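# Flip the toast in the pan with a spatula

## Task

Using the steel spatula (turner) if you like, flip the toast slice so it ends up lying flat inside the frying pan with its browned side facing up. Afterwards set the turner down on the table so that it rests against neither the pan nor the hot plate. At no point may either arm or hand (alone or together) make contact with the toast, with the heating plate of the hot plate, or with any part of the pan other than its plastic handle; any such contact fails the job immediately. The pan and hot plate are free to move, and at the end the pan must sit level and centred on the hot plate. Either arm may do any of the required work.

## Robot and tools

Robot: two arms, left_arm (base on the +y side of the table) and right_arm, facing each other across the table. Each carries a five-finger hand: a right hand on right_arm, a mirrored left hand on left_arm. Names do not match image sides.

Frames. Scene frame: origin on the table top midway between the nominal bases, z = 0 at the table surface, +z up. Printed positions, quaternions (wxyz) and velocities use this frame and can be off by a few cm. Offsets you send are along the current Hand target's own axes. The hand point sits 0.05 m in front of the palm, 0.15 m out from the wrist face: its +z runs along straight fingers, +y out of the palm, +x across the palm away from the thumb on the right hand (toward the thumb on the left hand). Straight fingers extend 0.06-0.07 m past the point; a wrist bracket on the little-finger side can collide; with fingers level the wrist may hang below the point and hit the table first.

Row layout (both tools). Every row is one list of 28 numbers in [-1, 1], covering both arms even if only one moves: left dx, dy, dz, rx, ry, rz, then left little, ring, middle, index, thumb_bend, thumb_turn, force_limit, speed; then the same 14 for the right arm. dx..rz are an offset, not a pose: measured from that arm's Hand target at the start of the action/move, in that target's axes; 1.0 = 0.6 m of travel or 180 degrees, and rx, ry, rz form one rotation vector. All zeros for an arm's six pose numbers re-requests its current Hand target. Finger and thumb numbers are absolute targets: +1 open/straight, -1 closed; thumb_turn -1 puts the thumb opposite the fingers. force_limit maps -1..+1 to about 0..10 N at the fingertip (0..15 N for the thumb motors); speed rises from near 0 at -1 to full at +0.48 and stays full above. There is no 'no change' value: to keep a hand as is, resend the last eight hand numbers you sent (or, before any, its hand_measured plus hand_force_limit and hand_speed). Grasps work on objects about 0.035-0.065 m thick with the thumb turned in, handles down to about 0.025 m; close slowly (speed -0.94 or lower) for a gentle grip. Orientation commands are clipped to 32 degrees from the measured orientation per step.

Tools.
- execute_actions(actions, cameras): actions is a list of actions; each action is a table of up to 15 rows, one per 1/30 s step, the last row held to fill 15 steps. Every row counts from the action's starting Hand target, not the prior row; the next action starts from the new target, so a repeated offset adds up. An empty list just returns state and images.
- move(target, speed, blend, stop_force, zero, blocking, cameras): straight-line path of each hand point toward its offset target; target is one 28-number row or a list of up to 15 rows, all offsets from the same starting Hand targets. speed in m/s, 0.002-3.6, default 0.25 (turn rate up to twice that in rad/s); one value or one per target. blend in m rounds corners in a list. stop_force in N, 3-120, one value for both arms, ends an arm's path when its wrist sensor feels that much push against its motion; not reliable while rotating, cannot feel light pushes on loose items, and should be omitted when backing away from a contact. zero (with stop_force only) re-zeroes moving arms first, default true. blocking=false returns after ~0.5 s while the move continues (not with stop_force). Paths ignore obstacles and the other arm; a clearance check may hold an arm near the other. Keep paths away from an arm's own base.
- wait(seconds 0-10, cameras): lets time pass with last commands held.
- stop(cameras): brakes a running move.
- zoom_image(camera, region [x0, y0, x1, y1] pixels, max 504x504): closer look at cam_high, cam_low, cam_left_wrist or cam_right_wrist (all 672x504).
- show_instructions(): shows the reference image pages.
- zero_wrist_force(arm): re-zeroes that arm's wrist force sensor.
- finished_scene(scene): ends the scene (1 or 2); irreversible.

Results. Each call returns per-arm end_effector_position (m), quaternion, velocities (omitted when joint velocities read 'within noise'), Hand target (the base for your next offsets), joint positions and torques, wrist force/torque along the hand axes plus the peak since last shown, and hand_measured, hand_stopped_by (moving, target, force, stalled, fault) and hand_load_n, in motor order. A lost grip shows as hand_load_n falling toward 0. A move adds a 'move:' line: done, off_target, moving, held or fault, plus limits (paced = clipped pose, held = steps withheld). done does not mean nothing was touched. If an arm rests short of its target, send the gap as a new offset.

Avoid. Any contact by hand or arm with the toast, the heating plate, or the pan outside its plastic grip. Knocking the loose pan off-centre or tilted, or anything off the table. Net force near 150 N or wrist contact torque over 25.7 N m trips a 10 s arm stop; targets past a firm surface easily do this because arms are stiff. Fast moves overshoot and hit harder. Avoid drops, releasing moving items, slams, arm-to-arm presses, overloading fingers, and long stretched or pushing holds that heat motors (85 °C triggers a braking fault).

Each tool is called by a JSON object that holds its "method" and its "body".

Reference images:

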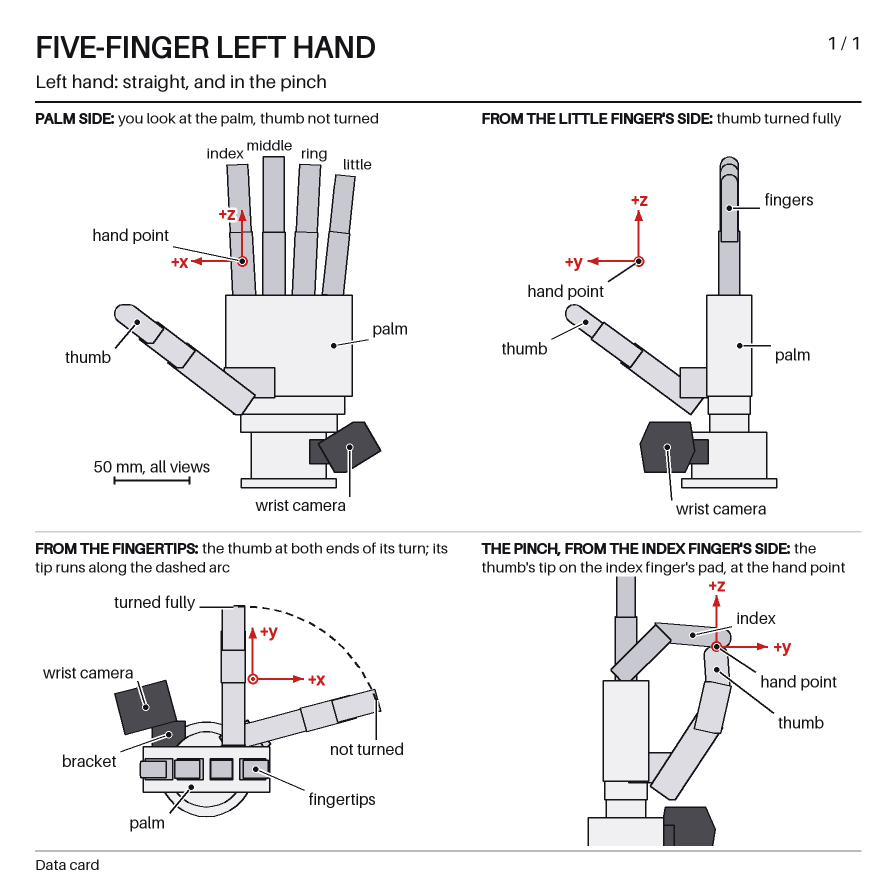

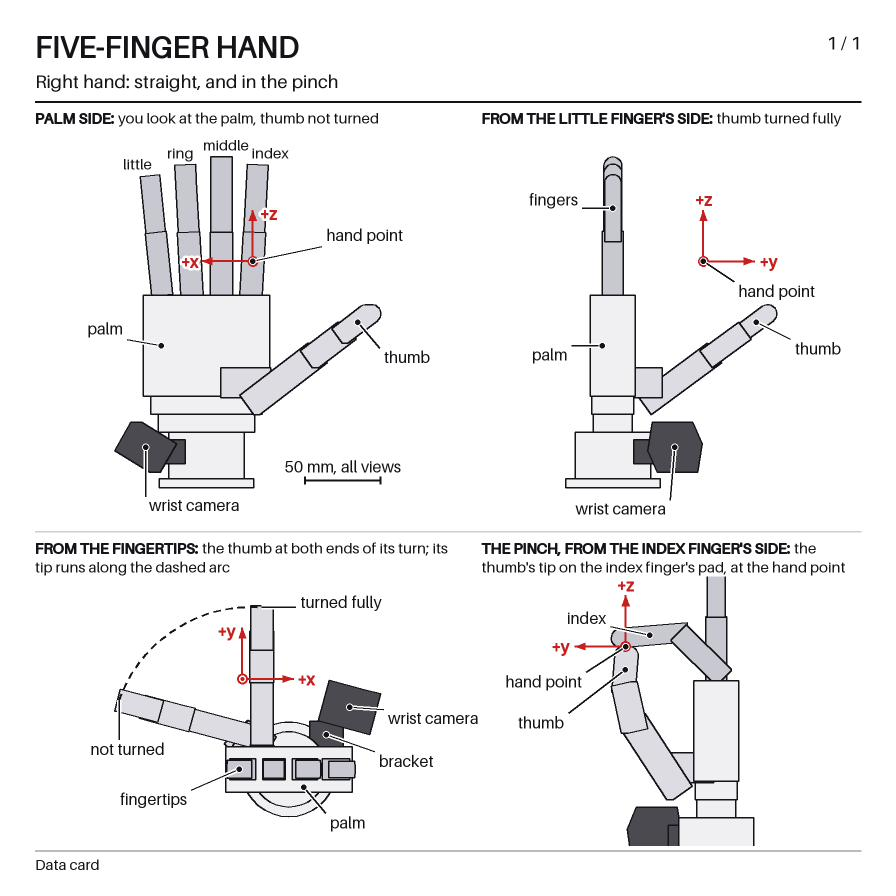

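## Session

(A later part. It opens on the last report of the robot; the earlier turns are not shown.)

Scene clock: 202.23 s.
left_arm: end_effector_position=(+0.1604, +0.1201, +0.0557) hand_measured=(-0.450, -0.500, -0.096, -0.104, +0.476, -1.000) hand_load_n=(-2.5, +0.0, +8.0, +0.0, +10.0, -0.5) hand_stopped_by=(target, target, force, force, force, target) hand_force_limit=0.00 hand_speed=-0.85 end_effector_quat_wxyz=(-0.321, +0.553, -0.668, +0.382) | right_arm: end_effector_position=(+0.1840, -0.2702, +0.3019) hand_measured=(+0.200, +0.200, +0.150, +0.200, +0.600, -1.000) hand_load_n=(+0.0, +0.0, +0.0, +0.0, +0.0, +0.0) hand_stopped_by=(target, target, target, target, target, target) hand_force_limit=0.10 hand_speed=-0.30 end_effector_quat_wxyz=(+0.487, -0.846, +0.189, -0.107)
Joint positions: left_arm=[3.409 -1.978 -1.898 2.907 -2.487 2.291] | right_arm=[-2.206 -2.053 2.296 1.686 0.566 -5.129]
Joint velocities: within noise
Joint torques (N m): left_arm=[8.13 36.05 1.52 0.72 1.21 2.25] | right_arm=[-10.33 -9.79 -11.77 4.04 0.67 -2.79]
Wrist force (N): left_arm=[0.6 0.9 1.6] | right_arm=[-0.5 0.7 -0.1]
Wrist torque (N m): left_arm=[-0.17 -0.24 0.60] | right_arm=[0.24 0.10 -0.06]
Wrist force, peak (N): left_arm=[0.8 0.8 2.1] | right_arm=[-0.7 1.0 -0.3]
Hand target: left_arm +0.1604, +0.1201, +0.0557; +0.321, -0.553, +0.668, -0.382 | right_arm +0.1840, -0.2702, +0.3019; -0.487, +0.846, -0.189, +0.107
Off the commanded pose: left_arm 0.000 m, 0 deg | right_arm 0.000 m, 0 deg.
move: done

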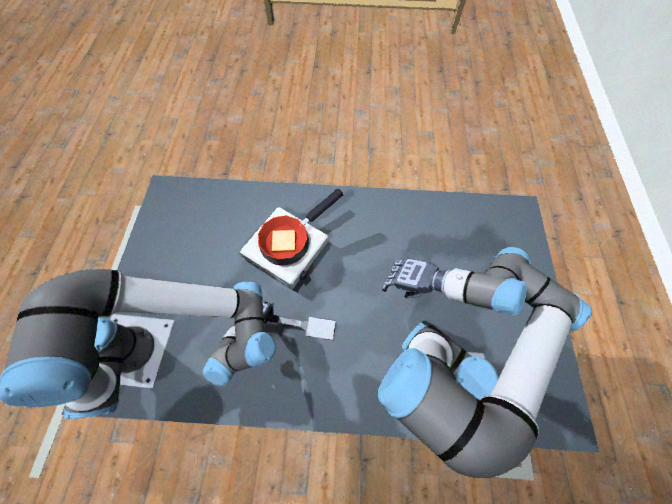

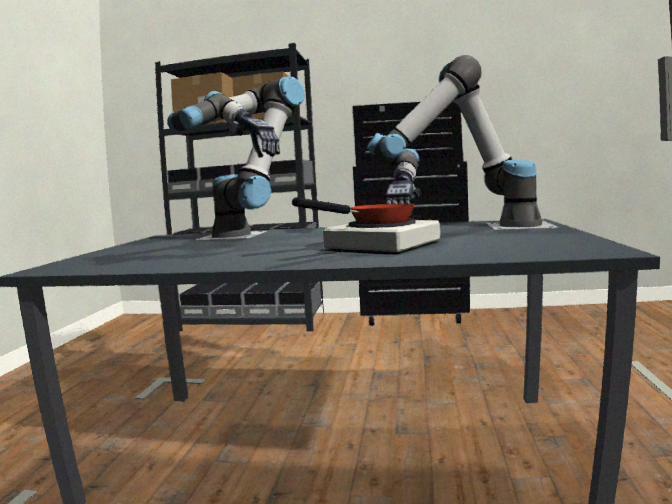

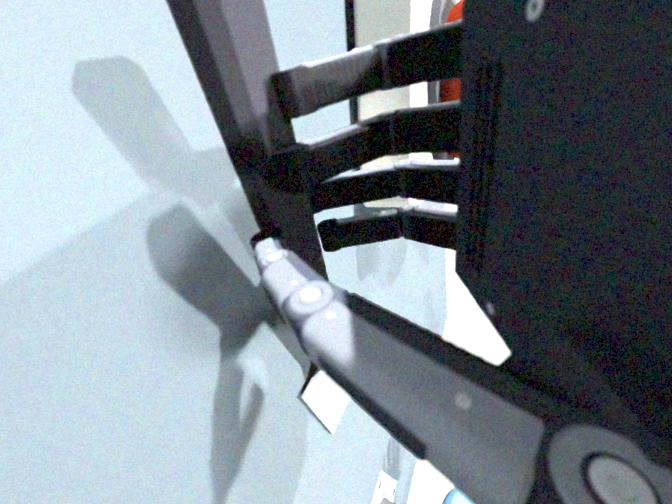

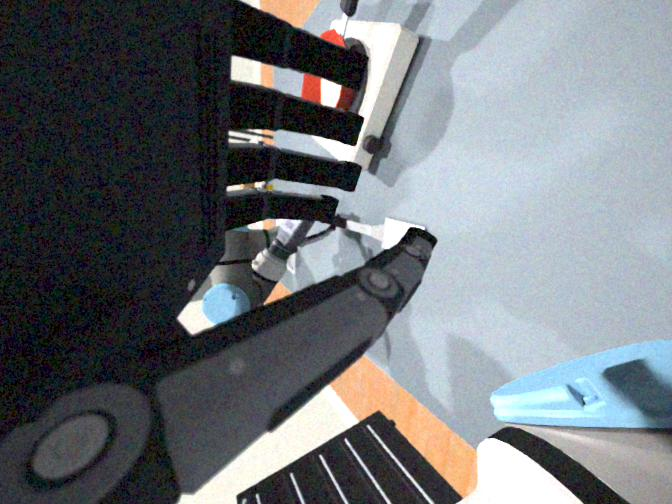

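{"method": "move", "body": {"target": [[0,0.0455,0.0262,0,0,0,-0.45,-0.5,-0.3,-0.35,0.0,-1,0.0,-0.85,0,0,0,0,0,0,0.2,0.2,0.15,0.2,0.6,-1,0.1,-0.3]], "speed": 0.03, "stop_force": 4, "cameras": ["cam_left_wrist"]}}

{"method": "move", "body": {"target": [[0,0,0,0,0,0,-0.7,-0.7,0.15,0.2,0.6,-1,0.0,-0.4,0,0,0,0,0,0,0.2,0.2,0.15,0.2,0.6,-1,0.1,-0.3]], "speed": 0.05, "cameras": ["cam_left_wrist"]}}

Scene clock: 207.83 s.
left_arm: end_effector_position=(+0.1603, +0.1203, +0.0256) hand_measured=(-0.450, -0.500, -0.096, -0.104, +0.476, -1.000) hand_load_n=(+0.0, +0.0, +6.0, +3.0, +10.5, +0.0) hand_stopped_by=(target, target, force, force, force, target) hand_force_limit=0.00 hand_speed=-0.85 end_effector_quat_wxyz=(-0.321, +0.553, -0.668, +0.382) | right_arm: end_effector_position=(+0.1840, -0.2702, +0.3019) hand_measured=(+0.200, +0.200, +0.150, +0.200, +0.600, -1.000) hand_load_n=(+0.0, +0.0, +0.0, +0.0, +0.0, +0.0) hand_stopped_by=(target, target, target, target, target, target) hand_force_limit=0.10 hand_speed=-0.30 end_effector_quat_wxyz=(+0.487, -0.846, +0.189, -0.107)
Joint positions: left_arm=[3.409 -2.03 -1.92 2.981 -2.487 2.291] | right_arm=[-2.206 -2.053 2.296 1.686 0.566 -5.129]
Joint velocities: within noise
Joint torques (N m): left_arm=[-0.76 37.44 26.45 -3.71 -0.93 -1.48] | right_arm=[-10.26 -9.82 -13.34 3.98 0.75 -2.8]
Wrist force (N): left_arm=[0.5 -1.1 1.0] | right_arm=[-0.3 0.9 -0.5]
Wrist torque (N m): left_arm=[-0.18 -0.19 0.44] | right_arm=[0.28 0.07 -0.04]
Wrist force, peak (N): left_arm=[0.4 -8.8 -5.3] | right_arm=[-0.6 0.9 -0.5]
Hand target: left_arm +0.1603, +0.1203, +0.0256; +0.321, -0.553, +0.668, -0.382 (not the last commanded pose) | right_arm +0.1840, -0.2702, +0.3019; -0.487, +0.846, -0.189, +0.107
Off the commanded pose: left_arm 0.001 m, 0 deg | right_arm 0.000 m, 0 deg.
move: contact (left_arm)
Images, in order (width x height): cam_left_wrist 672x504.

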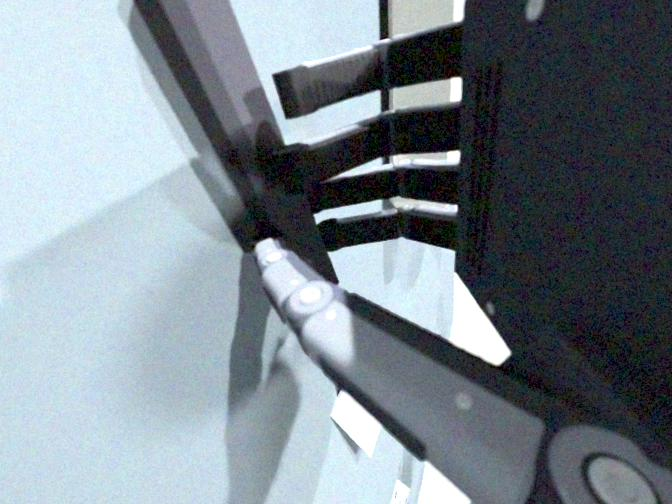

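Scene clock: 208.33 s.
left_arm: end_effector_position=(+0.1603, +0.1203, +0.0256) hand_measured=(-0.700, -0.700, +0.150, +0.200, +0.600, -1.000) hand_load_n=(+0.0, +0.0, +0.0, +0.0, +0.0, +0.0) hand_stopped_by=(target, target, target, target, target, target) hand_force_limit=0.00 hand_speed=-0.40 end_effector_quat_wxyz=(-0.321, +0.553, -0.668, +0.382) | right_arm: end_effector_position=(+0.1840, -0.2702, +0.3019) hand_measured=(+0.200, +0.200, +0.150, +0.200, +0.600, -1.000) hand_load_n=(+0.0, +0.0, -0.5, +0.0, +0.0, +0.0) hand_stopped_by=(target, target, target, target, target, target) hand_force_limit=0.10 hand_speed=-0.30 end_effector_quat_wxyz=(+0.487, -0.846, +0.189, -0.107)
Joint positions: left_arm=[3.409 -2.03 -1.92 2.981 -2.487 2.291] | right_arm=[-2.206 -2.053 2.296 1.686 0.566 -5.129]
Joint velocities: within noise
Joint torques (N m): left_arm=[-1.3 37.31 26.01 -3.3 -0.8 -1.58] | right_arm=[-10.06 -9.81 -13.62 3.93 0.62 -2.73]
Wrist force (N): left_arm=[0.5 -0.8 1.0] | right_arm=[-0.3 1.0 0.0]
Wrist torque (N m): left_arm=[-0.22 -0.14 0.48] | right_arm=[0.27 0.06 -0.04]
Wrist force, peak (N): left_arm=[0.5 -1.5 1.3] | right_arm=[-0.4 1.0 -0.5]
Hand target: left_arm +0.1603, +0.1203, +0.0256; +0.321, -0.553, +0.668, -0.382 | right_arm +0.1840, -0.2702, +0.3019; -0.487, +0.846, -0.189, +0.107
Off the commanded pose: left_arm 0.000 m, 0 deg | right_arm 0.000 m, 0 deg.
move: done
Images, in order (width x height): cam_left_wrist 672x504.

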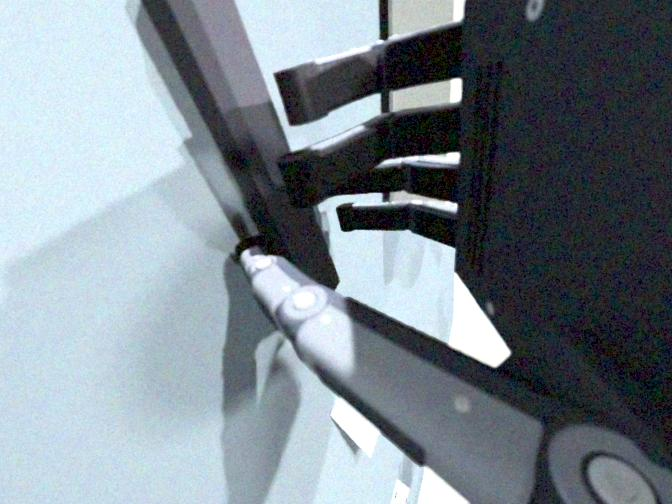

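{"method": "move", "body": {"target": [[0,-0.0722,-0.0417,0,0,0,-0.7,-0.7,0.15,0.2,0.6,-1,0.0,-0.4,0,0,0,0,0,0,0.2,0.2,0.15,0.2,0.6,-1,0.1,-0.3]], "speed": 0.08, "cameras": ["cam_left_wrist","cam_high"]}}

Scene clock: 216.27 s.
left_arm: end_effector_position=(+0.1604, +0.1200, +0.0756) hand_measured=(-0.700, -0.700, +0.150, +0.200, +0.600, -1.000) hand_load_n=(+0.0, +0.0, -0.5, +0.0, +0.0, -0.5) hand_stopped_by=(target, target, target, target, target, target) hand_force_limit=0.00 hand_speed=-0.40 end_effector_quat_wxyz=(-0.321, +0.553, -0.668, +0.382) | right_arm: end_effector_position=(+0.1840, -0.2702, +0.3019) hand_measured=(+0.200, +0.200, +0.150, +0.200, +0.600, -1.000) hand_load_n=(+0.0, +0.0, +0.0, +0.0, +0.0, +0.0) hand_stopped_by=(target, target, target, target, target, target) hand_force_limit=0.10 hand_speed=-0.30 end_effector_quat_wxyz=(+0.487, -0.846, +0.189, -0.107)
Joint positions: left_arm=[3.409 -1.946 -1.881 2.858 -2.487 2.291] | right_arm=[-2.206 -2.053 2.296 1.686 0.566 -5.129]
Joint velocities: within noise
Joint torques (N m): left_arm=[-5.82 35.17 30.23 -3.8 0.24 -2.62] | right_arm=[-9.89 -9.45 -15.69 3.9 0.71 -2.78]
Wrist force (N): left_arm=[0.7 -0.4 0.9] | right_arm=[-0.6 0.9 -0.1]
Wrist torque (N m): left_arm=[-0.15 -0.17 0.49] | right_arm=[0.27 0.10 -0.06]
Wrist force, peak (N): left_arm=[0.5 -0.9 1.3] | right_arm=[-0.8 0.9 -0.3]
Hand target: left_arm +0.1604, +0.1200, +0.0756; +0.321, -0.553, +0.668, -0.382 | right_arm +0.1840, -0.2702, +0.3019; -0.487, +0.846, -0.189, +0.107
Off the commanded pose: left_arm 0.000 m, 0 deg | right_arm 0.000 m, 0 deg.
move: done
Images, in order (width x height): cam_high 672x504, cam_left_wrist 672x504.

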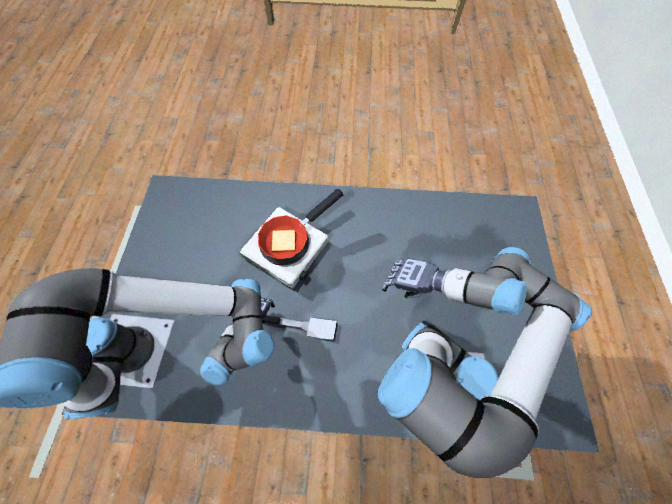

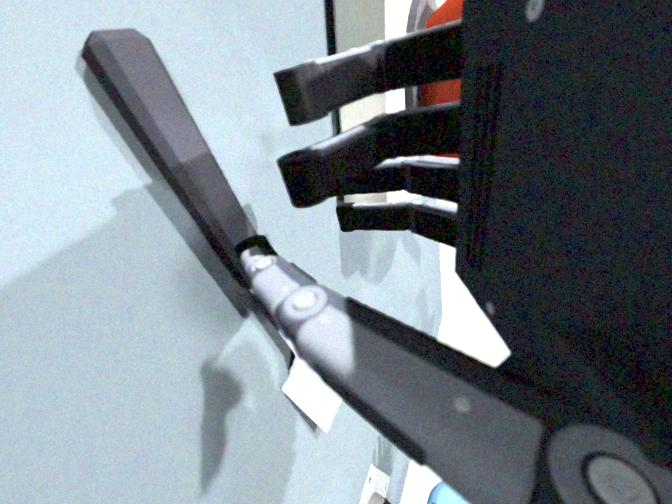

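{"method": "move", "body": {"target": [[-0.0165,0.0377,0.0012,0,-0.0337,-0.0194,-0.7,-0.7,0.15,0.2,0.6,-1,0.0,-0.4,0,0,0,0,0,0,0.2,0.2,0.15,0.2,0.6,-1,0.1,-0.3]], "speed": 0.08, "cameras": ["cam_left_wrist"]}}

Scene clock: 224.20 s.
left_arm: end_effector_position=(+0.1517, +0.1318, +0.0558) hand_measured=(-0.700, -0.700, +0.150, +0.200, +0.600, -1.000) hand_load_n=(+0.0, +0.5, +0.0, +0.0, +0.0, +0.0) hand_stopped_by=(target, target, target, target, target, target) hand_force_limit=0.00 hand_speed=-0.40 end_effector_quat_wxyz=(-0.344, +0.592, -0.633, +0.362) | right_arm: end_effector_position=(+0.1840, -0.2702, +0.3019) hand_measured=(+0.200, +0.200, +0.150, +0.200, +0.600, -1.000) hand_load_n=(+0.0, +0.0, +0.0, +0.0, +0.0, +0.0) hand_stopped_by=(target, target, target, target, target, target) hand_force_limit=0.10 hand_speed=-0.30 end_effector_quat_wxyz=(+0.487, -0.846, +0.189, -0.107)
Joint positions: left_arm=[3.364 -2.049 -1.844 2.717 -2.567 2.038] | right_arm=[-2.206 -2.053 2.296 1.686 0.566 -5.129]
Joint velocities: within noise
Joint torques (N m): left_arm=[-7.41 24.23 26.65 -4.63 -4.06 -2.96] | right_arm=[-9.56 -9.47 -17.27 3.88 0.67 -2.79]
Wrist force (N): left_arm=[0.7 -0.5 0.8] | right_arm=[-0.4 0.7 -0.3]
Wrist torque (N m): left_arm=[-0.17 -0.16 0.49] | right_arm=[0.25 0.07 -0.05]
Wrist force, peak (N): left_arm=[0.5 -1.1 1.0] | right_arm=[-0.7 1.0 -0.3]
Hand target: left_arm +0.1517, +0.1318, +0.0558; -0.344, +0.592, -0.633, +0.362 | right_arm +0.1840, -0.2702, +0.3019; -0.487, +0.846, -0.189, +0.107
Off the commanded pose: left_arm 0.000 m, 0 deg | right_arm 0.000 m, 0 deg.
move: done
Images, in order (width x height): cam_left_wrist 672x504.

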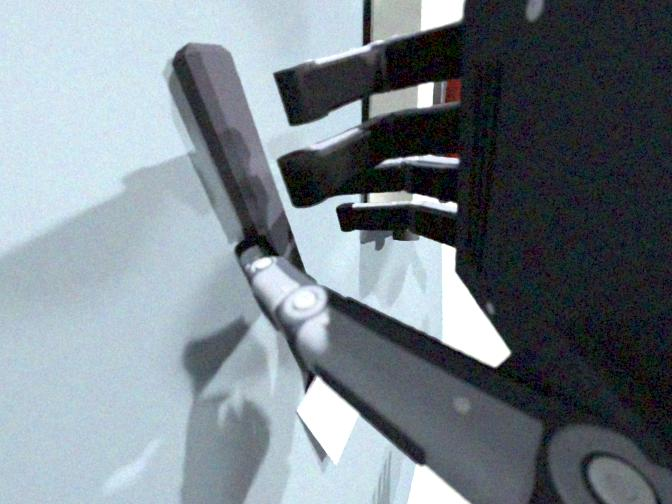

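{"method": "move", "body": {"target": [[0,0.0463,0.02,0,0.0096,0.0056,-0.7,-0.7,0.15,0.2,0.6,-1,-0.2,-0.4,0,0,0,0,0,0,0.2,0.2,0.15,0.2,0.6,-1,0.1,-0.3]], "speed": 0.06, "stop_force": 4, "cameras": []}}

{"method": "move", "body": {"target": [[0,0,0,0,0,0,-0.7,-0.7,0.0,0.0,0.52,-1,-0.2,-0.6,0,0,0,0,0,0,0.2,0.2,0.15,0.2,0.6,-1,0.1,-0.3]], "speed": 0.05, "cameras": ["cam_left_wrist"]}}

{"method": "zoom_image", "body": {"camera": "cam_left_wrist", "region": [130, 0, 480, 350]}}

Scene clock: 234.30 s.
left_arm: end_effector_position=(+0.1481, +0.1322, +0.0257) hand_measured=(-0.700, -0.700, +0.150, +0.200, +0.600, -1.000) hand_load_n=(+0.0, +0.0, +0.0, +0.0, +0.0, +0.0) hand_stopped_by=(target, target, target, target, target, target) hand_force_limit=-0.20 hand_speed=-0.40 end_effector_quat_wxyz=(-0.337, +0.581, -0.643, +0.368) | right_arm: end_effector_position=(+0.1840, -0.2702, +0.3019) hand_measured=(+0.200, +0.200, +0.150, +0.200, +0.600, -1.000) hand_load_n=(+0.0, +0.0, +0.0, +0.0, +0.0, +0.0) hand_stopped_by=(target, target, target, target, target, target) hand_force_limit=0.10 hand_speed=-0.30 end_effector_quat_wxyz=(+0.487, -0.846, +0.189, -0.107)
Joint positions: left_arm=[3.363 -2.08 -1.886 2.834 -2.554 2.093] | right_arm=[-2.206 -2.053 2.296 1.686 0.566 -5.129]
Joint velocities: within noise
Joint torques (N m): left_arm=[7.55 22.73 0.55 0.59 1.6 2.54] | right_arm=[-9.1 -9.5 -19.13 3.77 0.57 -2.66]
Wrist force (N): left_arm=[0.5 -0.4 1.1] | right_arm=[-0.4 0.7 -0.2]
Wrist torque (N m): left_arm=[-0.18 -0.12 0.48] | right_arm=[0.24 0.08 -0.05]
Wrist force, peak (N): left_arm=[0.5 -1.1 1.0] | right_arm=[-0.6 1.0 -0.6]
Hand target: left_arm +0.1482, +0.1322, +0.0257; +0.337, -0.581, +0.643, -0.368 | right_arm +0.1840, -0.2702, +0.3019; -0.487, +0.846, -0.189, +0.107
Off the commanded pose: left_arm 0.000 m, 0 deg | right_arm 0.000 m, 0 deg.
move: done
No camera images: "cameras" was empty.

Scene clock: 234.80 s.
left_arm: end_effector_position=(+0.1482, +0.1322, +0.0257) hand_measured=(-0.700, -0.700, +0.000, +0.000, +0.520, -1.000) hand_load_n=(+0.0, +0.0, +0.0, +0.0, +0.0, +0.0) hand_stopped_by=(target, target, target, target, target, target) hand_force_limit=-0.20 hand_speed=-0.60 end_effector_quat_wxyz=(-0.337, +0.581, -0.643, +0.368) | right_arm: end_effector_position=(+0.1840, -0.2702, +0.3019) hand_measured=(+0.200, +0.200, +0.150, +0.200, +0.600, -1.000) hand_load_n=(+0.0, +0.0, +0.0, +0.5, +0.0, +0.0) hand_stopped_by=(target, target, target, target, target, target) hand_force_limit=0.10 hand_speed=-0.30 end_effector_quat_wxyz=(+0.487, -0.846, +0.189, -0.107)
Joint positions: left_arm=[3.363 -2.08 -1.886 2.834 -2.554 2.093] | right_arm=[-2.206 -2.053 2.296 1.686 0.566 -5.129]
Joint velocities: within noise
Joint torques (N m): left_arm=[8.85 23.29 0.59 0.63 1.22 2.43] | right_arm=[-9.22 -9.64 -19.32 3.81 0.59 -2.75]
Wrist force (N): left_arm=[0.9 -0.4 0.6] | right_arm=[-0.4 0.9 -0.4]
Wrist torque (N m): left_arm=[-0.14 -0.20 0.51] | right_arm=[0.28 0.07 -0.05]
Wrist force, peak (N): left_arm=[0.3 -0.3 1.2] | right_arm=[-0.3 1.2 -0.6]
Hand target: left_arm +0.1482, +0.1322, +0.0257; +0.337, -0.581, +0.643, -0.368 | right_arm +0.1840, -0.2702, +0.3019; -0.487, +0.846, -0.189, +0.107
Off the commanded pose: left_arm 0.000 m, 0 deg | right_arm 0.000 m, 0 deg.
move: done
Images, in order (width x height): cam_left_wrist 672x504.

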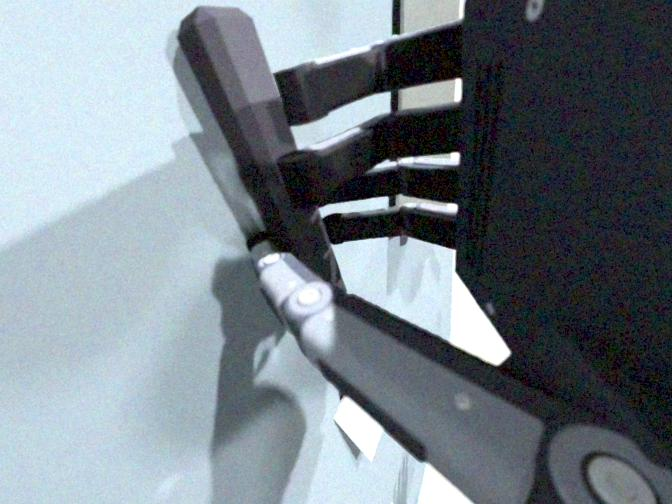

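Scaled by 1.440.

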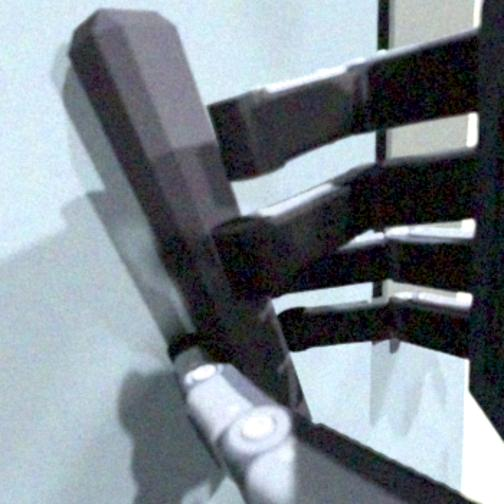

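{"method": "move", "body": {"target": [[0,0.005,-0.0087,0,0,0,-0.7,-0.7,0.15,0.2,0.55,-1,-0.2,-0.6,0,0,0,0,0,0,0.2,0.2,0.15,0.2,0.6,-1,0.1,-0.3]], "speed": 0.03, "cameras": ["cam_left_wrist"]}}

{"method": "zoom_image", "body": {"camera": "cam_left_wrist", "region": [130, 0, 480, 350]}}

Scene clock: 240.10 s.
left_arm: end_effector_position=(+0.1422, +0.1328, +0.0257) hand_measured=(-0.700, -0.700, +0.150, +0.200, +0.550, -1.000) hand_load_n=(+0.0, +0.0, +0.0, +0.0, +0.0, +0.0) hand_stopped_by=(target, target, target, target, target, target) hand_force_limit=-0.20 hand_speed=-0.60 end_effector_quat_wxyz=(-0.337, +0.581, -0.643, +0.368) | right_arm: end_effector_position=(+0.1840, -0.2702, +0.3019) hand_measured=(+0.200, +0.200, +0.150, +0.200, +0.600, -1.000) hand_load_n=(+0.0, +0.0, +0.0, +0.0, +0.0, +0.0) hand_stopped_by=(target, target, target, target, target, target) hand_force_limit=0.10 hand_speed=-0.30 end_effector_quat_wxyz=(+0.487, -0.846, +0.189, -0.107)
Joint positions: left_arm=[3.348 -2.085 -1.883 2.817 -2.56 2.068] | right_arm=[-2.206 -2.053 2.296 1.686 0.566 -5.129]
Joint velocities: within noise
Joint torques (N m): left_arm=[-7.68 22.58 25.69 -4.47 -4.1 -2.76] | right_arm=[-8.48 -9.72 -21.33 3.74 0.59 -2.62]
Wrist force (N): left_arm=[0.5 -0.5 0.8] | right_arm=[-0.4 0.8 -0.3]
Wrist torque (N m): left_arm=[-0.18 -0.13 0.47] | right_arm=[0.26 0.07 -0.05]
Wrist force, peak (N): left_arm=[0.5 -0.7 0.9] | right_arm=[-0.6 1.0 -0.4]
Hand target: left_arm +0.1422, +0.1328, +0.0257; +0.337, -0.581, +0.643, -0.368 | right_arm +0.1840, -0.2702, +0.3019; -0.487, +0.846, -0.189, +0.107
Off the commanded pose: left_arm 0.000 m, 0 deg | right_arm 0.000 m, 0 deg.
move: done
Images, in order (width x height): cam_left_wrist 672x504.

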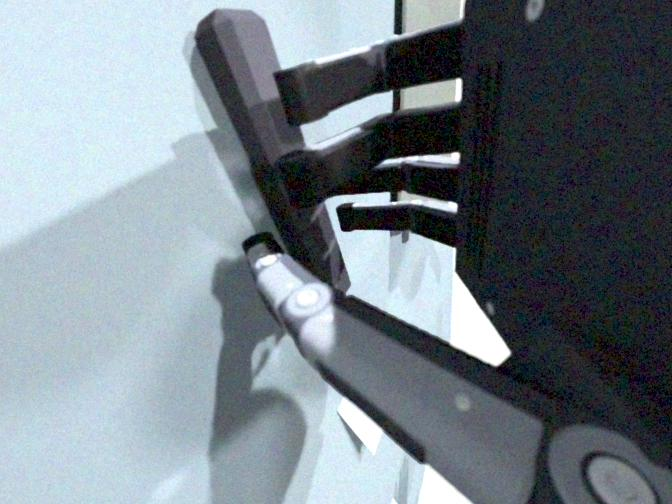

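Scaled by 1.440.

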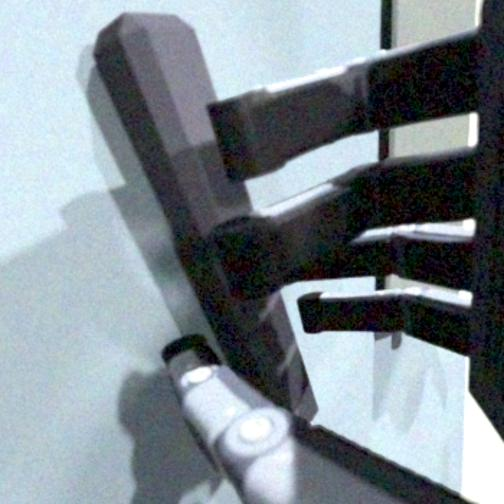

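{"method": "move", "body": {"target": [[0,0,0,0,0,0,-0.7,-0.7,-0.3,-0.3,0.0,-1,-0.1,-0.85,0,0,0,0,0,0,0.2,0.2,0.15,0.2,0.6,-1,0.1,-0.3]], "speed": 0.05, "cameras": ["cam_left_wrist"]}}

Scene clock: 243.33 s.
left_arm: end_effector_position=(+0.1422, +0.1328, +0.0257) hand_measured=(-0.700, -0.700, -0.070, -0.076, +0.434, -1.000) hand_load_n=(+0.0, +0.0, +5.0, +4.0, +10.0, -3.0) hand_stopped_by=(target, target, force, force, force, target) hand_force_limit=-0.10 hand_speed=-0.85 end_effector_quat_wxyz=(-0.337, +0.581, -0.643, +0.368) | right_arm: end_effector_position=(+0.1840, -0.2702, +0.3019) hand_measured=(+0.200, +0.200, +0.150, +0.200, +0.600, -1.000) hand_load_n=(+0.0, +0.0, +0.0, +0.0, +0.0, +0.0) hand_stopped_by=(target, target, target, target, target, target) hand_force_limit=0.10 hand_speed=-0.30 end_effector_quat_wxyz=(+0.487, -0.846, +0.189, -0.107)
Joint positions: left_arm=[3.347 -2.085 -1.883 2.816 -2.56 2.068] | right_arm=[-2.206 -2.053 2.296 1.686 0.566 -5.129]
Joint velocities: within noise
Joint torques (N m): left_arm=[-7.51 24.66 25.3 -4.37 -3.78 -2.73] | right_arm=[-8.01 -9.24 -22.17 3.74 0.55 -2.62]
Wrist force (N): left_arm=[0.6 -0.1 0.9] | right_arm=[-0.5 0.7 -0.4]
Wrist torque (N m): left_arm=[-0.19 -0.15 0.48] | right_arm=[0.24 0.09 -0.06]
Wrist force, peak (N): left_arm=[0.7 -0.4 1.6] | right_arm=[-0.6 0.9 -0.5]
Hand target: left_arm +0.1422, +0.1328, +0.0257; +0.337, -0.581, +0.643, -0.368 | right_arm +0.1840, -0.2702, +0.3019; -0.487, +0.846, -0.189, +0.107
Off the commanded pose: left_arm 0.000 m, 0 deg | right_arm 0.000 m, 0 deg.
move: done
Images, in order (width x height): cam_left_wrist 672x504.

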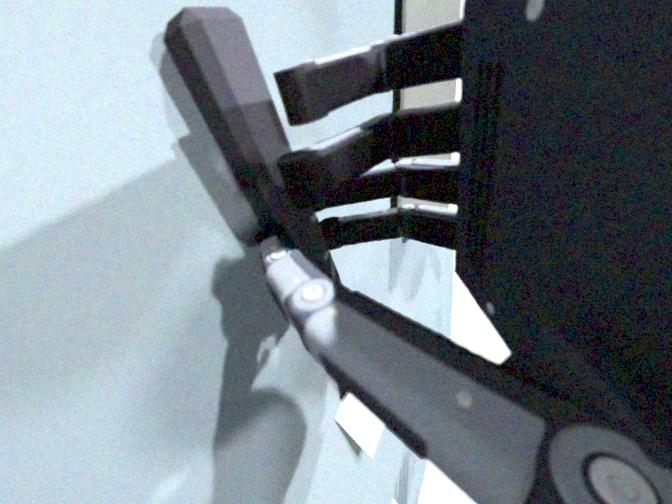

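{"method": "move", "body": {"target": [[0,0,0,0,0,0,-0.7,-0.7,0.0,-0.31,0.0,-1,0.0,-0.85,0,0,0,0,0,0,0.2,0.2,0.15,0.2,0.6,-1,0.1,-0.3],[0,0,0,0,0,0,-0.7,-0.7,-0.3,-0.31,0.0,-1,-0.1,-0.85,0,0,0,0,0,0,0.2,0.2,0.15,0.2,0.6,-1,0.1,-0.3]], "speed": 0.05, "cameras": ["cam_left_wrist"]}}

Scene clock: 249.00 s.
left_arm: end_effector_position=(+0.1422, +0.1328, +0.0257) hand_measured=(-0.700, -0.700, -0.080, -0.086, +0.434, -1.000) hand_load_n=(+0.0, +0.0, +9.0, +3.5, +12.5, -2.5) hand_stopped_by=(target, target, force, force, force, target) hand_force_limit=-0.10 hand_speed=-0.85 end_effector_quat_wxyz=(-0.337, +0.581, -0.643, +0.368) | right_arm: end_effector_position=(+0.1840, -0.2702, +0.3019) hand_measured=(+0.200, +0.200, +0.150, +0.200, +0.600, -1.000) hand_load_n=(+0.0, +0.0, +0.0, +0.0, +0.0, +0.0) hand_stopped_by=(target, target, target, target, target, target) hand_force_limit=0.10 hand_speed=-0.30 end_effector_quat_wxyz=(+0.487, -0.846, +0.189, -0.107)
Joint positions: left_arm=[3.347 -2.085 -1.883 2.816 -2.56 2.068] | right_arm=[-2.206 -2.053 2.296 1.686 0.566 -5.129]
Joint velocities: within noise
Joint torques (N m): left_arm=[-6.18 25.6 25.32 -4 -3.12 -2.13] | right_arm=[-8.05 -9.77 -24.08 3.59 0.56 -2.57]
Wrist force (N): left_arm=[0.3 0.0 0.7] | right_arm=[-0.6 0.8 -0.3]
Wrist torque (N m): left_arm=[-0.16 -0.11 0.44] | right_arm=[0.25 0.11 -0.06]
Wrist force, peak (N): left_arm=[0.5 -0.2 1.5] | right_arm=[-0.7 1.0 -0.4]
Hand target: left_arm +0.1422, +0.1328, +0.0257; +0.337, -0.581, +0.643, -0.368 | right_arm +0.1840, -0.2702, +0.3019; -0.487, +0.846, -0.189, +0.107
Off the commanded pose: left_arm 0.000 m, 0 deg | right_arm 0.000 m, 0 deg.
move: done
Images, in order (width x height): cam_left_wrist 672x504.

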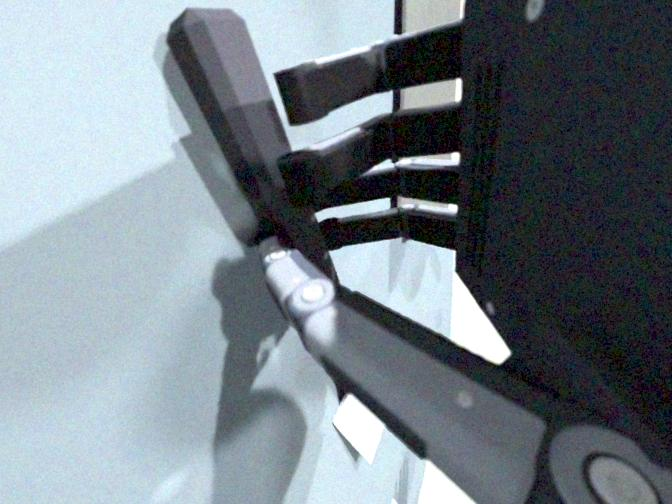

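{"method": "move", "body": {"target": [[0,0,0,0,0,0,-0.62,-0.65,-0.3,-0.31,0.0,-1,-0.1,-0.85,0,0,0,0,0,0,0.2,0.2,0.15,0.2,0.6,-1,0.1,-0.3],[0,-0.0722,-0.0417,0,0,0,-0.62,-0.65,-0.3,-0.31,0.0,-1,-0.1,-0.85,0,0,0,0,0,0,0.2,0.2,0.15,0.2,0.6,-1,0.1,-0.3]], "speed": 0.06, "cameras": ["cam_left_wrist","cam_low","cam_high"]}}

{"method": "zoom_image", "body": {"camera": "cam_low", "region": [280, 120, 520, 260]}}

Scene clock: 257.23 s.
left_arm: end_effector_position=(+0.1423, +0.1325, +0.0757) hand_measured=(-0.620, -0.650, -0.080, -0.086, +0.434, -1.000) hand_load_n=(+0.0, +0.0, +10.0, +0.0, +11.0, +0.5) hand_stopped_by=(target, target, force, force, force, target) hand_force_limit=-0.10 hand_speed=-0.85 end_effector_quat_wxyz=(-0.337, +0.581, -0.643, +0.368) | right_arm: end_effector_position=(+0.1840, -0.2702, +0.3019) hand_measured=(+0.200, +0.200, +0.150, +0.200, +0.600, -1.000) hand_load_n=(+0.0, +0.0, -0.5, +0.0, +0.0, +0.0) hand_stopped_by=(target, target, target, target, target, target) hand_force_limit=0.10 hand_speed=-0.30 end_effector_quat_wxyz=(+0.487, -0.846, +0.189, -0.107)
Joint positions: left_arm=[3.348 -2 -1.848 2.697 -2.56 2.068] | right_arm=[-2.206 -2.053 2.296 1.686 0.566 -5.129]
Joint velocities: within noise
Joint torques (N m): left_arm=[0.48 37.62 29.44 -4.17 0.43 -2.87] | right_arm=[-8.12 -9.21 -25.8 3.58 0.57 -2.62]
Wrist force (N): left_arm=[0.7 0.4 1.5] | right_arm=[-0.4 0.9 -0.4]
Wrist torque (N m): left_arm=[-0.19 -0.13 0.45] | right_arm=[0.26 0.08 -0.05]
Wrist force, peak (N): left_arm=[0.9 0.6 1.6] | right_arm=[-0.5 1.0 -0.4]
Hand target: left_arm +0.1422, +0.1325, +0.0758; +0.337, -0.581, +0.643, -0.368 | right_arm +0.1840, -0.2702, +0.3019; -0.487, +0.846, -0.189, +0.107
Off the commanded pose: left_arm 0.000 m, 0 deg | right_arm 0.000 m, 0 deg.
move: done
Images, in order (width x height): cam_high 672x504, cam_low 672x504, cam_left_wrist 672x504.

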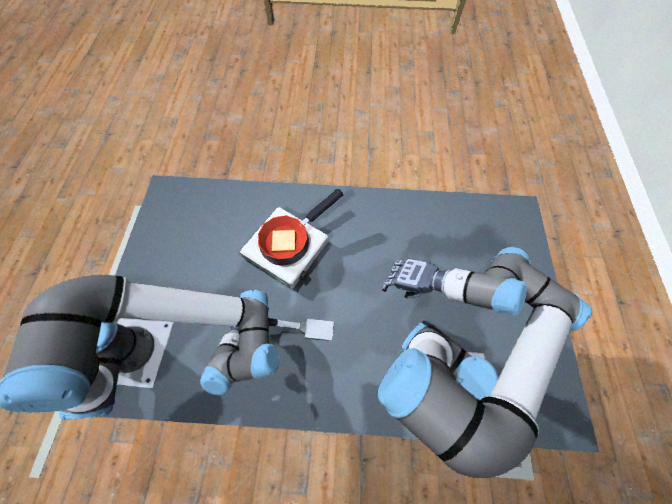

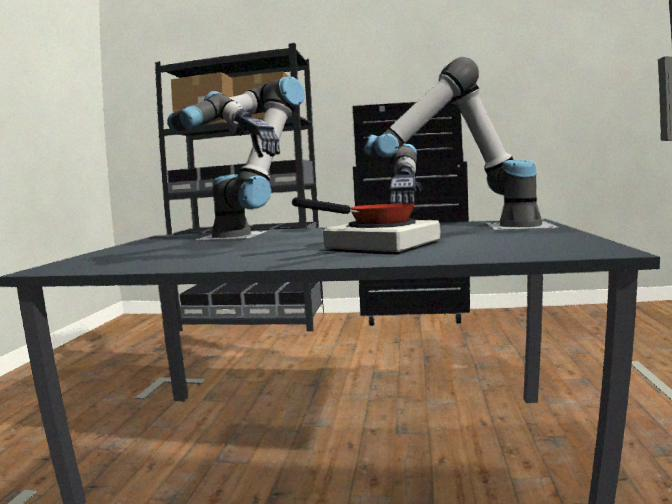

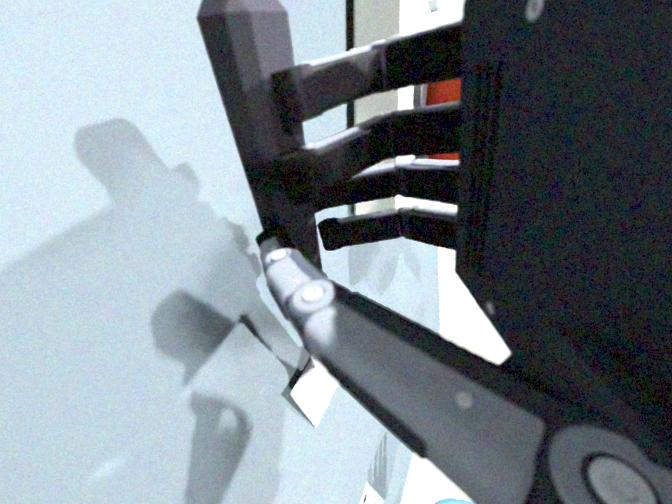

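Scaled by 2.100.

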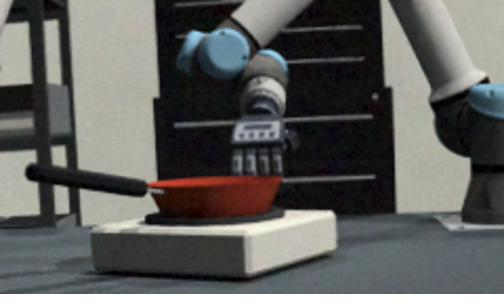

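{"method": "move", "body": {"target": [[0,0,0,0,0,0,-0.58,-0.6,-0.3,-0.4,0.0,-1,-0.1,-0.85,0,0,0,0,0,0,0.2,0.2,0.15,0.2,0.6,-1,0.1,-0.3]], "speed": 0.06, "cameras": ["cam_left_wrist"]}}

{"method": "zoom_image", "body": {"camera": "cam_left_wrist", "region": [130, 0, 480, 350]}}

Scene clock: 261.90 s.
left_arm: end_effector_position=(+0.1422, +0.1325, +0.0758) hand_measured=(-0.580, -0.600, -0.080, -0.154, +0.434, -1.000) hand_load_n=(+0.0, +0.0, +7.0, +5.0, +14.0, +0.5) hand_stopped_by=(target, target, force, force, force, target) hand_force_limit=-0.10 hand_speed=-0.85 end_effector_quat_wxyz=(-0.337, +0.581, -0.643, +0.368) | right_arm: end_effector_position=(+0.1840, -0.2702, +0.3019) hand_measured=(+0.200, +0.200, +0.150, +0.200, +0.600, -1.000) hand_load_n=(+0.0, +0.0, +0.0, +0.5, +0.0, +0.0) hand_stopped_by=(target, target, target, target, target, target) hand_force_limit=0.10 hand_speed=-0.30 end_effector_quat_wxyz=(+0.487, -0.846, +0.189, -0.107)
Joint positions: left_arm=[3.347 -2 -1.848 2.697 -2.56 2.068] | right_arm=[-2.206 -2.053 2.296 1.686 0.566 -5.129]
Joint velocities: within noise
Joint torques (N m): left_arm=[-5.77 37.41 26.1 -4.27 1.28 -2.69] | right_arm=[-7.98 -9.08 -27.44 3.63 0.57 -2.53]
Wrist force (N): left_arm=[0.4 0.4 1.5] | right_arm=[-0.8 0.7 -0.4]
Wrist torque (N m): left_arm=[-0.16 -0.16 0.41] | right_arm=[0.24 0.13 -0.08]
Wrist force, peak (N): left_arm=[1.2 0.4 1.6] | right_arm=[-0.6 1.0 -0.5]
Hand target: left_arm +0.1422, +0.1325, +0.0758; +0.337, -0.581, +0.643, -0.368 | right_arm +0.1840, -0.2702, +0.3019; -0.487, +0.846, -0.189, +0.107
Off the commanded pose: left_arm 0.000 m, 0 deg | right_arm 0.000 m, 0 deg.
move: done
Images, in order (width x height): cam_left_wrist 672x504.

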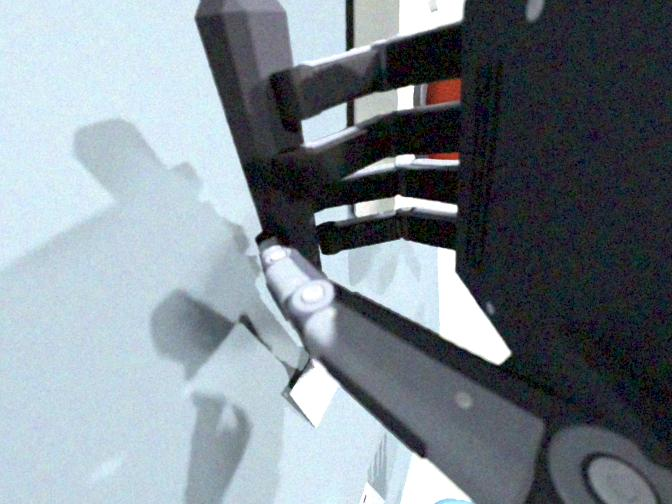

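Scaled by 1.440.

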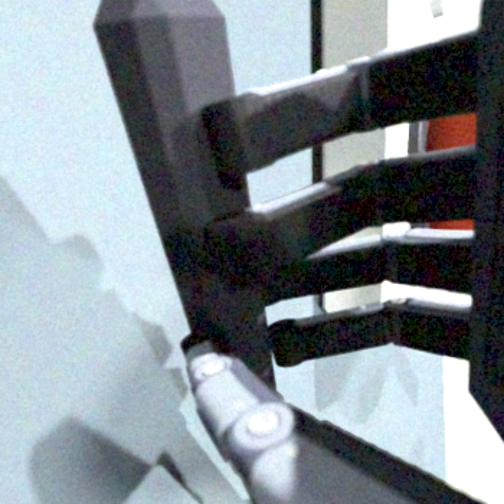

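{"method": "move", "body": {"target": [[0,0,0,0,0,0,-0.48,-0.5,-0.3,-0.4,0.0,-1,-0.1,-0.85,0,0,0,0,0,0,0.2,0.2,0.15,0.2,0.6,-1,0.1,-0.3]], "speed": 0.06, "cameras": ["cam_left_wrist"]}}

Scene clock: 267.10 s.
left_arm: end_effector_position=(+0.1422, +0.1325, +0.0758) hand_measured=(-0.480, -0.500, -0.080, -0.154, +0.432, -1.000) hand_load_n=(+0.0, +0.0, +3.0, +0.0, +3.0, +0.5) hand_stopped_by=(target, target, force, force, force, target) hand_force_limit=-0.10 hand_speed=-0.85 end_effector_quat_wxyz=(-0.337, +0.581, -0.643, +0.368) | right_arm: end_effector_position=(+0.1840, -0.2702, +0.3019) hand_measured=(+0.200, +0.200, +0.150, +0.200, +0.600, -1.000) hand_load_n=(+0.0, +0.0, +0.0, +0.0, +0.0, +0.0) hand_stopped_by=(target, target, target, target, target, target) hand_force_limit=0.10 hand_speed=-0.30 end_effector_quat_wxyz=(+0.487, -0.846, +0.189, -0.107)
Joint positions: left_arm=[3.347 -2 -1.848 2.697 -2.56 2.068] | right_arm=[-2.206 -2.053 2.296 1.686 0.566 -5.129]
Joint velocities: within noise
Joint torques (N m): left_arm=[-5.98 33.97 27.29 -4.36 0.89 -2.35] | right_arm=[-7.81 -9.68 -28.89 3.61 0.57 -2.48]
Wrist force (N): left_arm=[0.7 0.2 1.2] | right_arm=[-0.6 0.8 -0.2]
Wrist torque (N m): left_arm=[-0.20 -0.17 0.47] | right_arm=[0.25 0.10 -0.06]
Wrist force, peak (N): left_arm=[0.3 0.6 2.0] | right_arm=[-0.7 1.0 -0.3]
Hand target: left_arm +0.1422, +0.1325, +0.0758; +0.337, -0.581, +0.643, -0.368 | right_arm +0.1840, -0.2702, +0.3019; -0.487, +0.846, -0.189, +0.107
Off the commanded pose: left_arm 0.000 m, 0 deg | right_arm 0.000 m, 0 deg.
move: done
Images, in order (width x height): cam_left_wrist 672x504.

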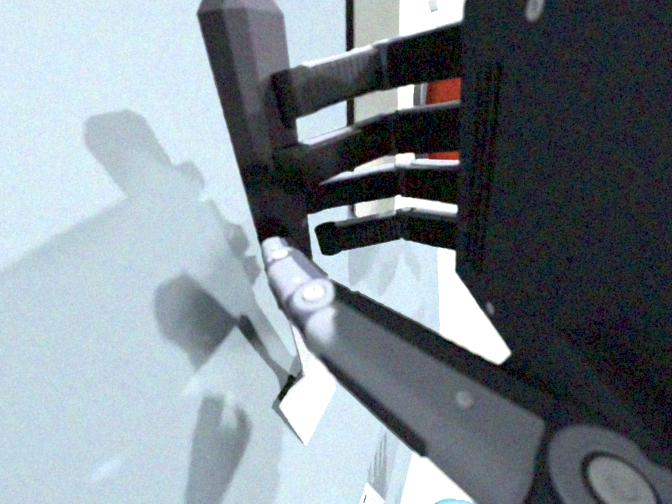

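{"method": "move", "body": {"target": [[0,0.0722,0.0417,0,0,0,-0.7,-0.7,-0.3,-0.4,0.0,-1,-0.1,-0.6,0,0,0,0,0,0,0.2,0.2,0.15,0.2,0.6,-1,0.1,-0.3]], "speed": 0.04, "stop_force": 4, "cameras": ["cam_left_wrist"]}}

{"method": "move", "body": {"target": [[0,0,0,0,0,0,-0.7,-0.7,0.15,0.2,0.6,-1,-0.1,-0.4,0,0,0,0,0,0,0.2,0.2,0.15,0.2,0.6,-1,0.1,-0.3],[0,-0.0433,-0.025,0,0,0,-0.7,-0.7,0.15,0.2,0.6,-1,-0.1,-0.4,0,0,0,0,0,0,0.2,0.2,0.15,0.2,0.6,-1,0.1,-0.3]], "speed": 0.06, "cameras": ["cam_left_wrist"]}}

Scene clock: 274.97 s.
left_arm: end_effector_position=(+0.1421, +0.1328, +0.0299) hand_measured=(-0.700, -0.700, -0.080, -0.154, +0.432, -1.000) hand_load_n=(+0.0, +0.0, +0.0, +0.0, -1.0, +0.0) hand_stopped_by=(target, target, force, force, force, target) hand_force_limit=-0.10 hand_speed=-0.60 end_effector_quat_wxyz=(-0.337, +0.581, -0.643, +0.368) | right_arm: end_effector_position=(+0.1840, -0.2702, +0.3019) hand_measured=(+0.200, +0.200, +0.150, +0.200, +0.600, -1.000) hand_load_n=(+0.0, +0.0, +0.0, +0.0, +0.0, +0.0) hand_stopped_by=(target, target, target, target, target, target) hand_force_limit=0.10 hand_speed=-0.30 end_effector_quat_wxyz=(+0.487, -0.846, +0.189, -0.107)
Joint positions: left_arm=[3.347 -2.078 -1.881 2.806 -2.56 2.067] | right_arm=[-2.206 -2.053 2.296 1.686 0.566 -5.129]
Joint velocities: within noise
Joint torques (N m): left_arm=[8.69 39.81 25.46 -4.33 -2.04 -0.93] | right_arm=[-7.24 -9.12 -30.19 3.55 0.52 -2.46]
Wrist force (N): left_arm=[0.6 -1.6 -0.1] | right_arm=[-0.5 1.0 -0.3]
Wrist torque (N m): left_arm=[-0.21 -0.14 0.50] | right_arm=[0.28 0.10 -0.05]
Wrist force, peak (N): left_arm=[1.5 -15.3 -20.6] | right_arm=[-0.6 1.1 -0.5]
Hand target: left_arm +0.1421, +0.1328, +0.0299; +0.337, -0.581, +0.643, -0.368 (not the last commanded pose) | right_arm +0.1840, -0.2702, +0.3019; -0.487, +0.846, -0.189, +0.107
Off the commanded pose: left_arm 0.004 m, 0 deg | right_arm 0.000 m, 0 deg.
move: contact (left_arm)
Images, in order (width x height): cam_left_wrist 672x504.

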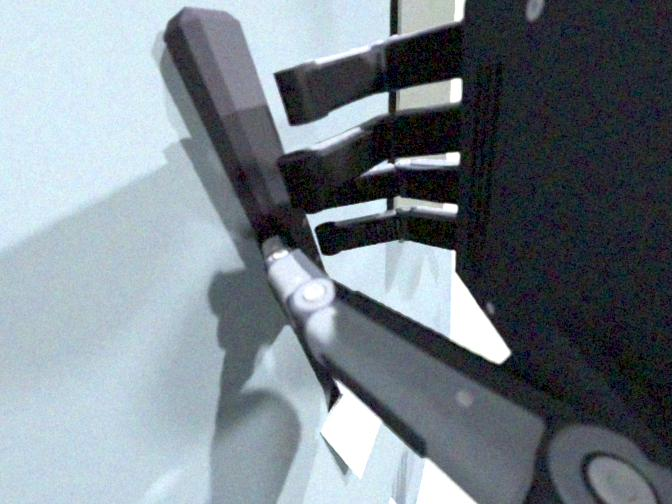

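Scene clock: 276.43 s.
left_arm: end_effector_position=(+0.1422, +0.1327, +0.0598) hand_measured=(-0.700, -0.700, +0.150, +0.200, +0.600, -1.000) hand_load_n=(+0.0, +0.0, +0.0, +0.0, +0.0, +0.0) hand_stopped_by=(target, target, target, target, target, target) hand_force_limit=-0.10 hand_speed=-0.40 end_effector_quat_wxyz=(-0.337, +0.581, -0.643, +0.368) | right_arm: end_effector_position=(+0.1840, -0.2702, +0.3019) hand_measured=(+0.200, +0.200, +0.150, +0.200, +0.600, -1.000) hand_load_n=(+0.0, +0.0, +0.0, +0.0, +0.0, +0.0) hand_stopped_by=(target, target, target, target, target, target) hand_force_limit=0.10 hand_speed=-0.30 end_effector_quat_wxyz=(+0.487, -0.846, +0.189, -0.107)
Joint positions: left_arm=[3.348 -2.026 -1.861 2.735 -2.56 2.068] | right_arm=[-2.206 -2.053 2.296 1.686 0.566 -5.129]
Joint velocities: within noise
Joint torques (N m): left_arm=[-0.59 38.67 26.27 -4.75 0 -2.8] | right_arm=[-7.47 -9.24 -29.99 3.53 0.52 -2.63]
Wrist force (N): left_arm=[0.7 -0.9 1.0] | right_arm=[-0.6 0.7 -0.5]
Wrist torque (N m): left_arm=[-0.25 -0.17 0.49] | right_arm=[0.26 0.11 -0.06]
Wrist force, peak (N): left_arm=[0.6 -1.6 0.1] | right_arm=[-0.6 0.9 -0.7]
Hand target: left_arm +0.1422, +0.1326, +0.0599; +0.337, -0.581, +0.643, -0.368 | right_arm +0.1840, -0.2702, +0.3019; -0.487, +0.846, -0.189, +0.107
Off the commanded pose: left_arm 0.000 m, 0 deg | right_arm 0.000 m, 0 deg.
move: done
Images, in order (width x height): cam_left_wrist 672x504.

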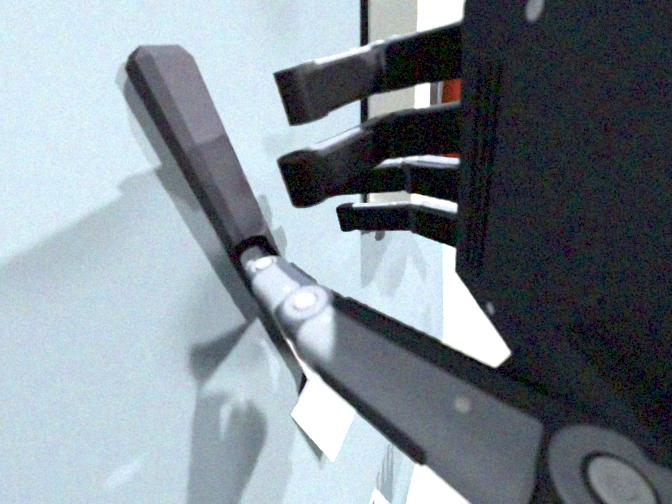

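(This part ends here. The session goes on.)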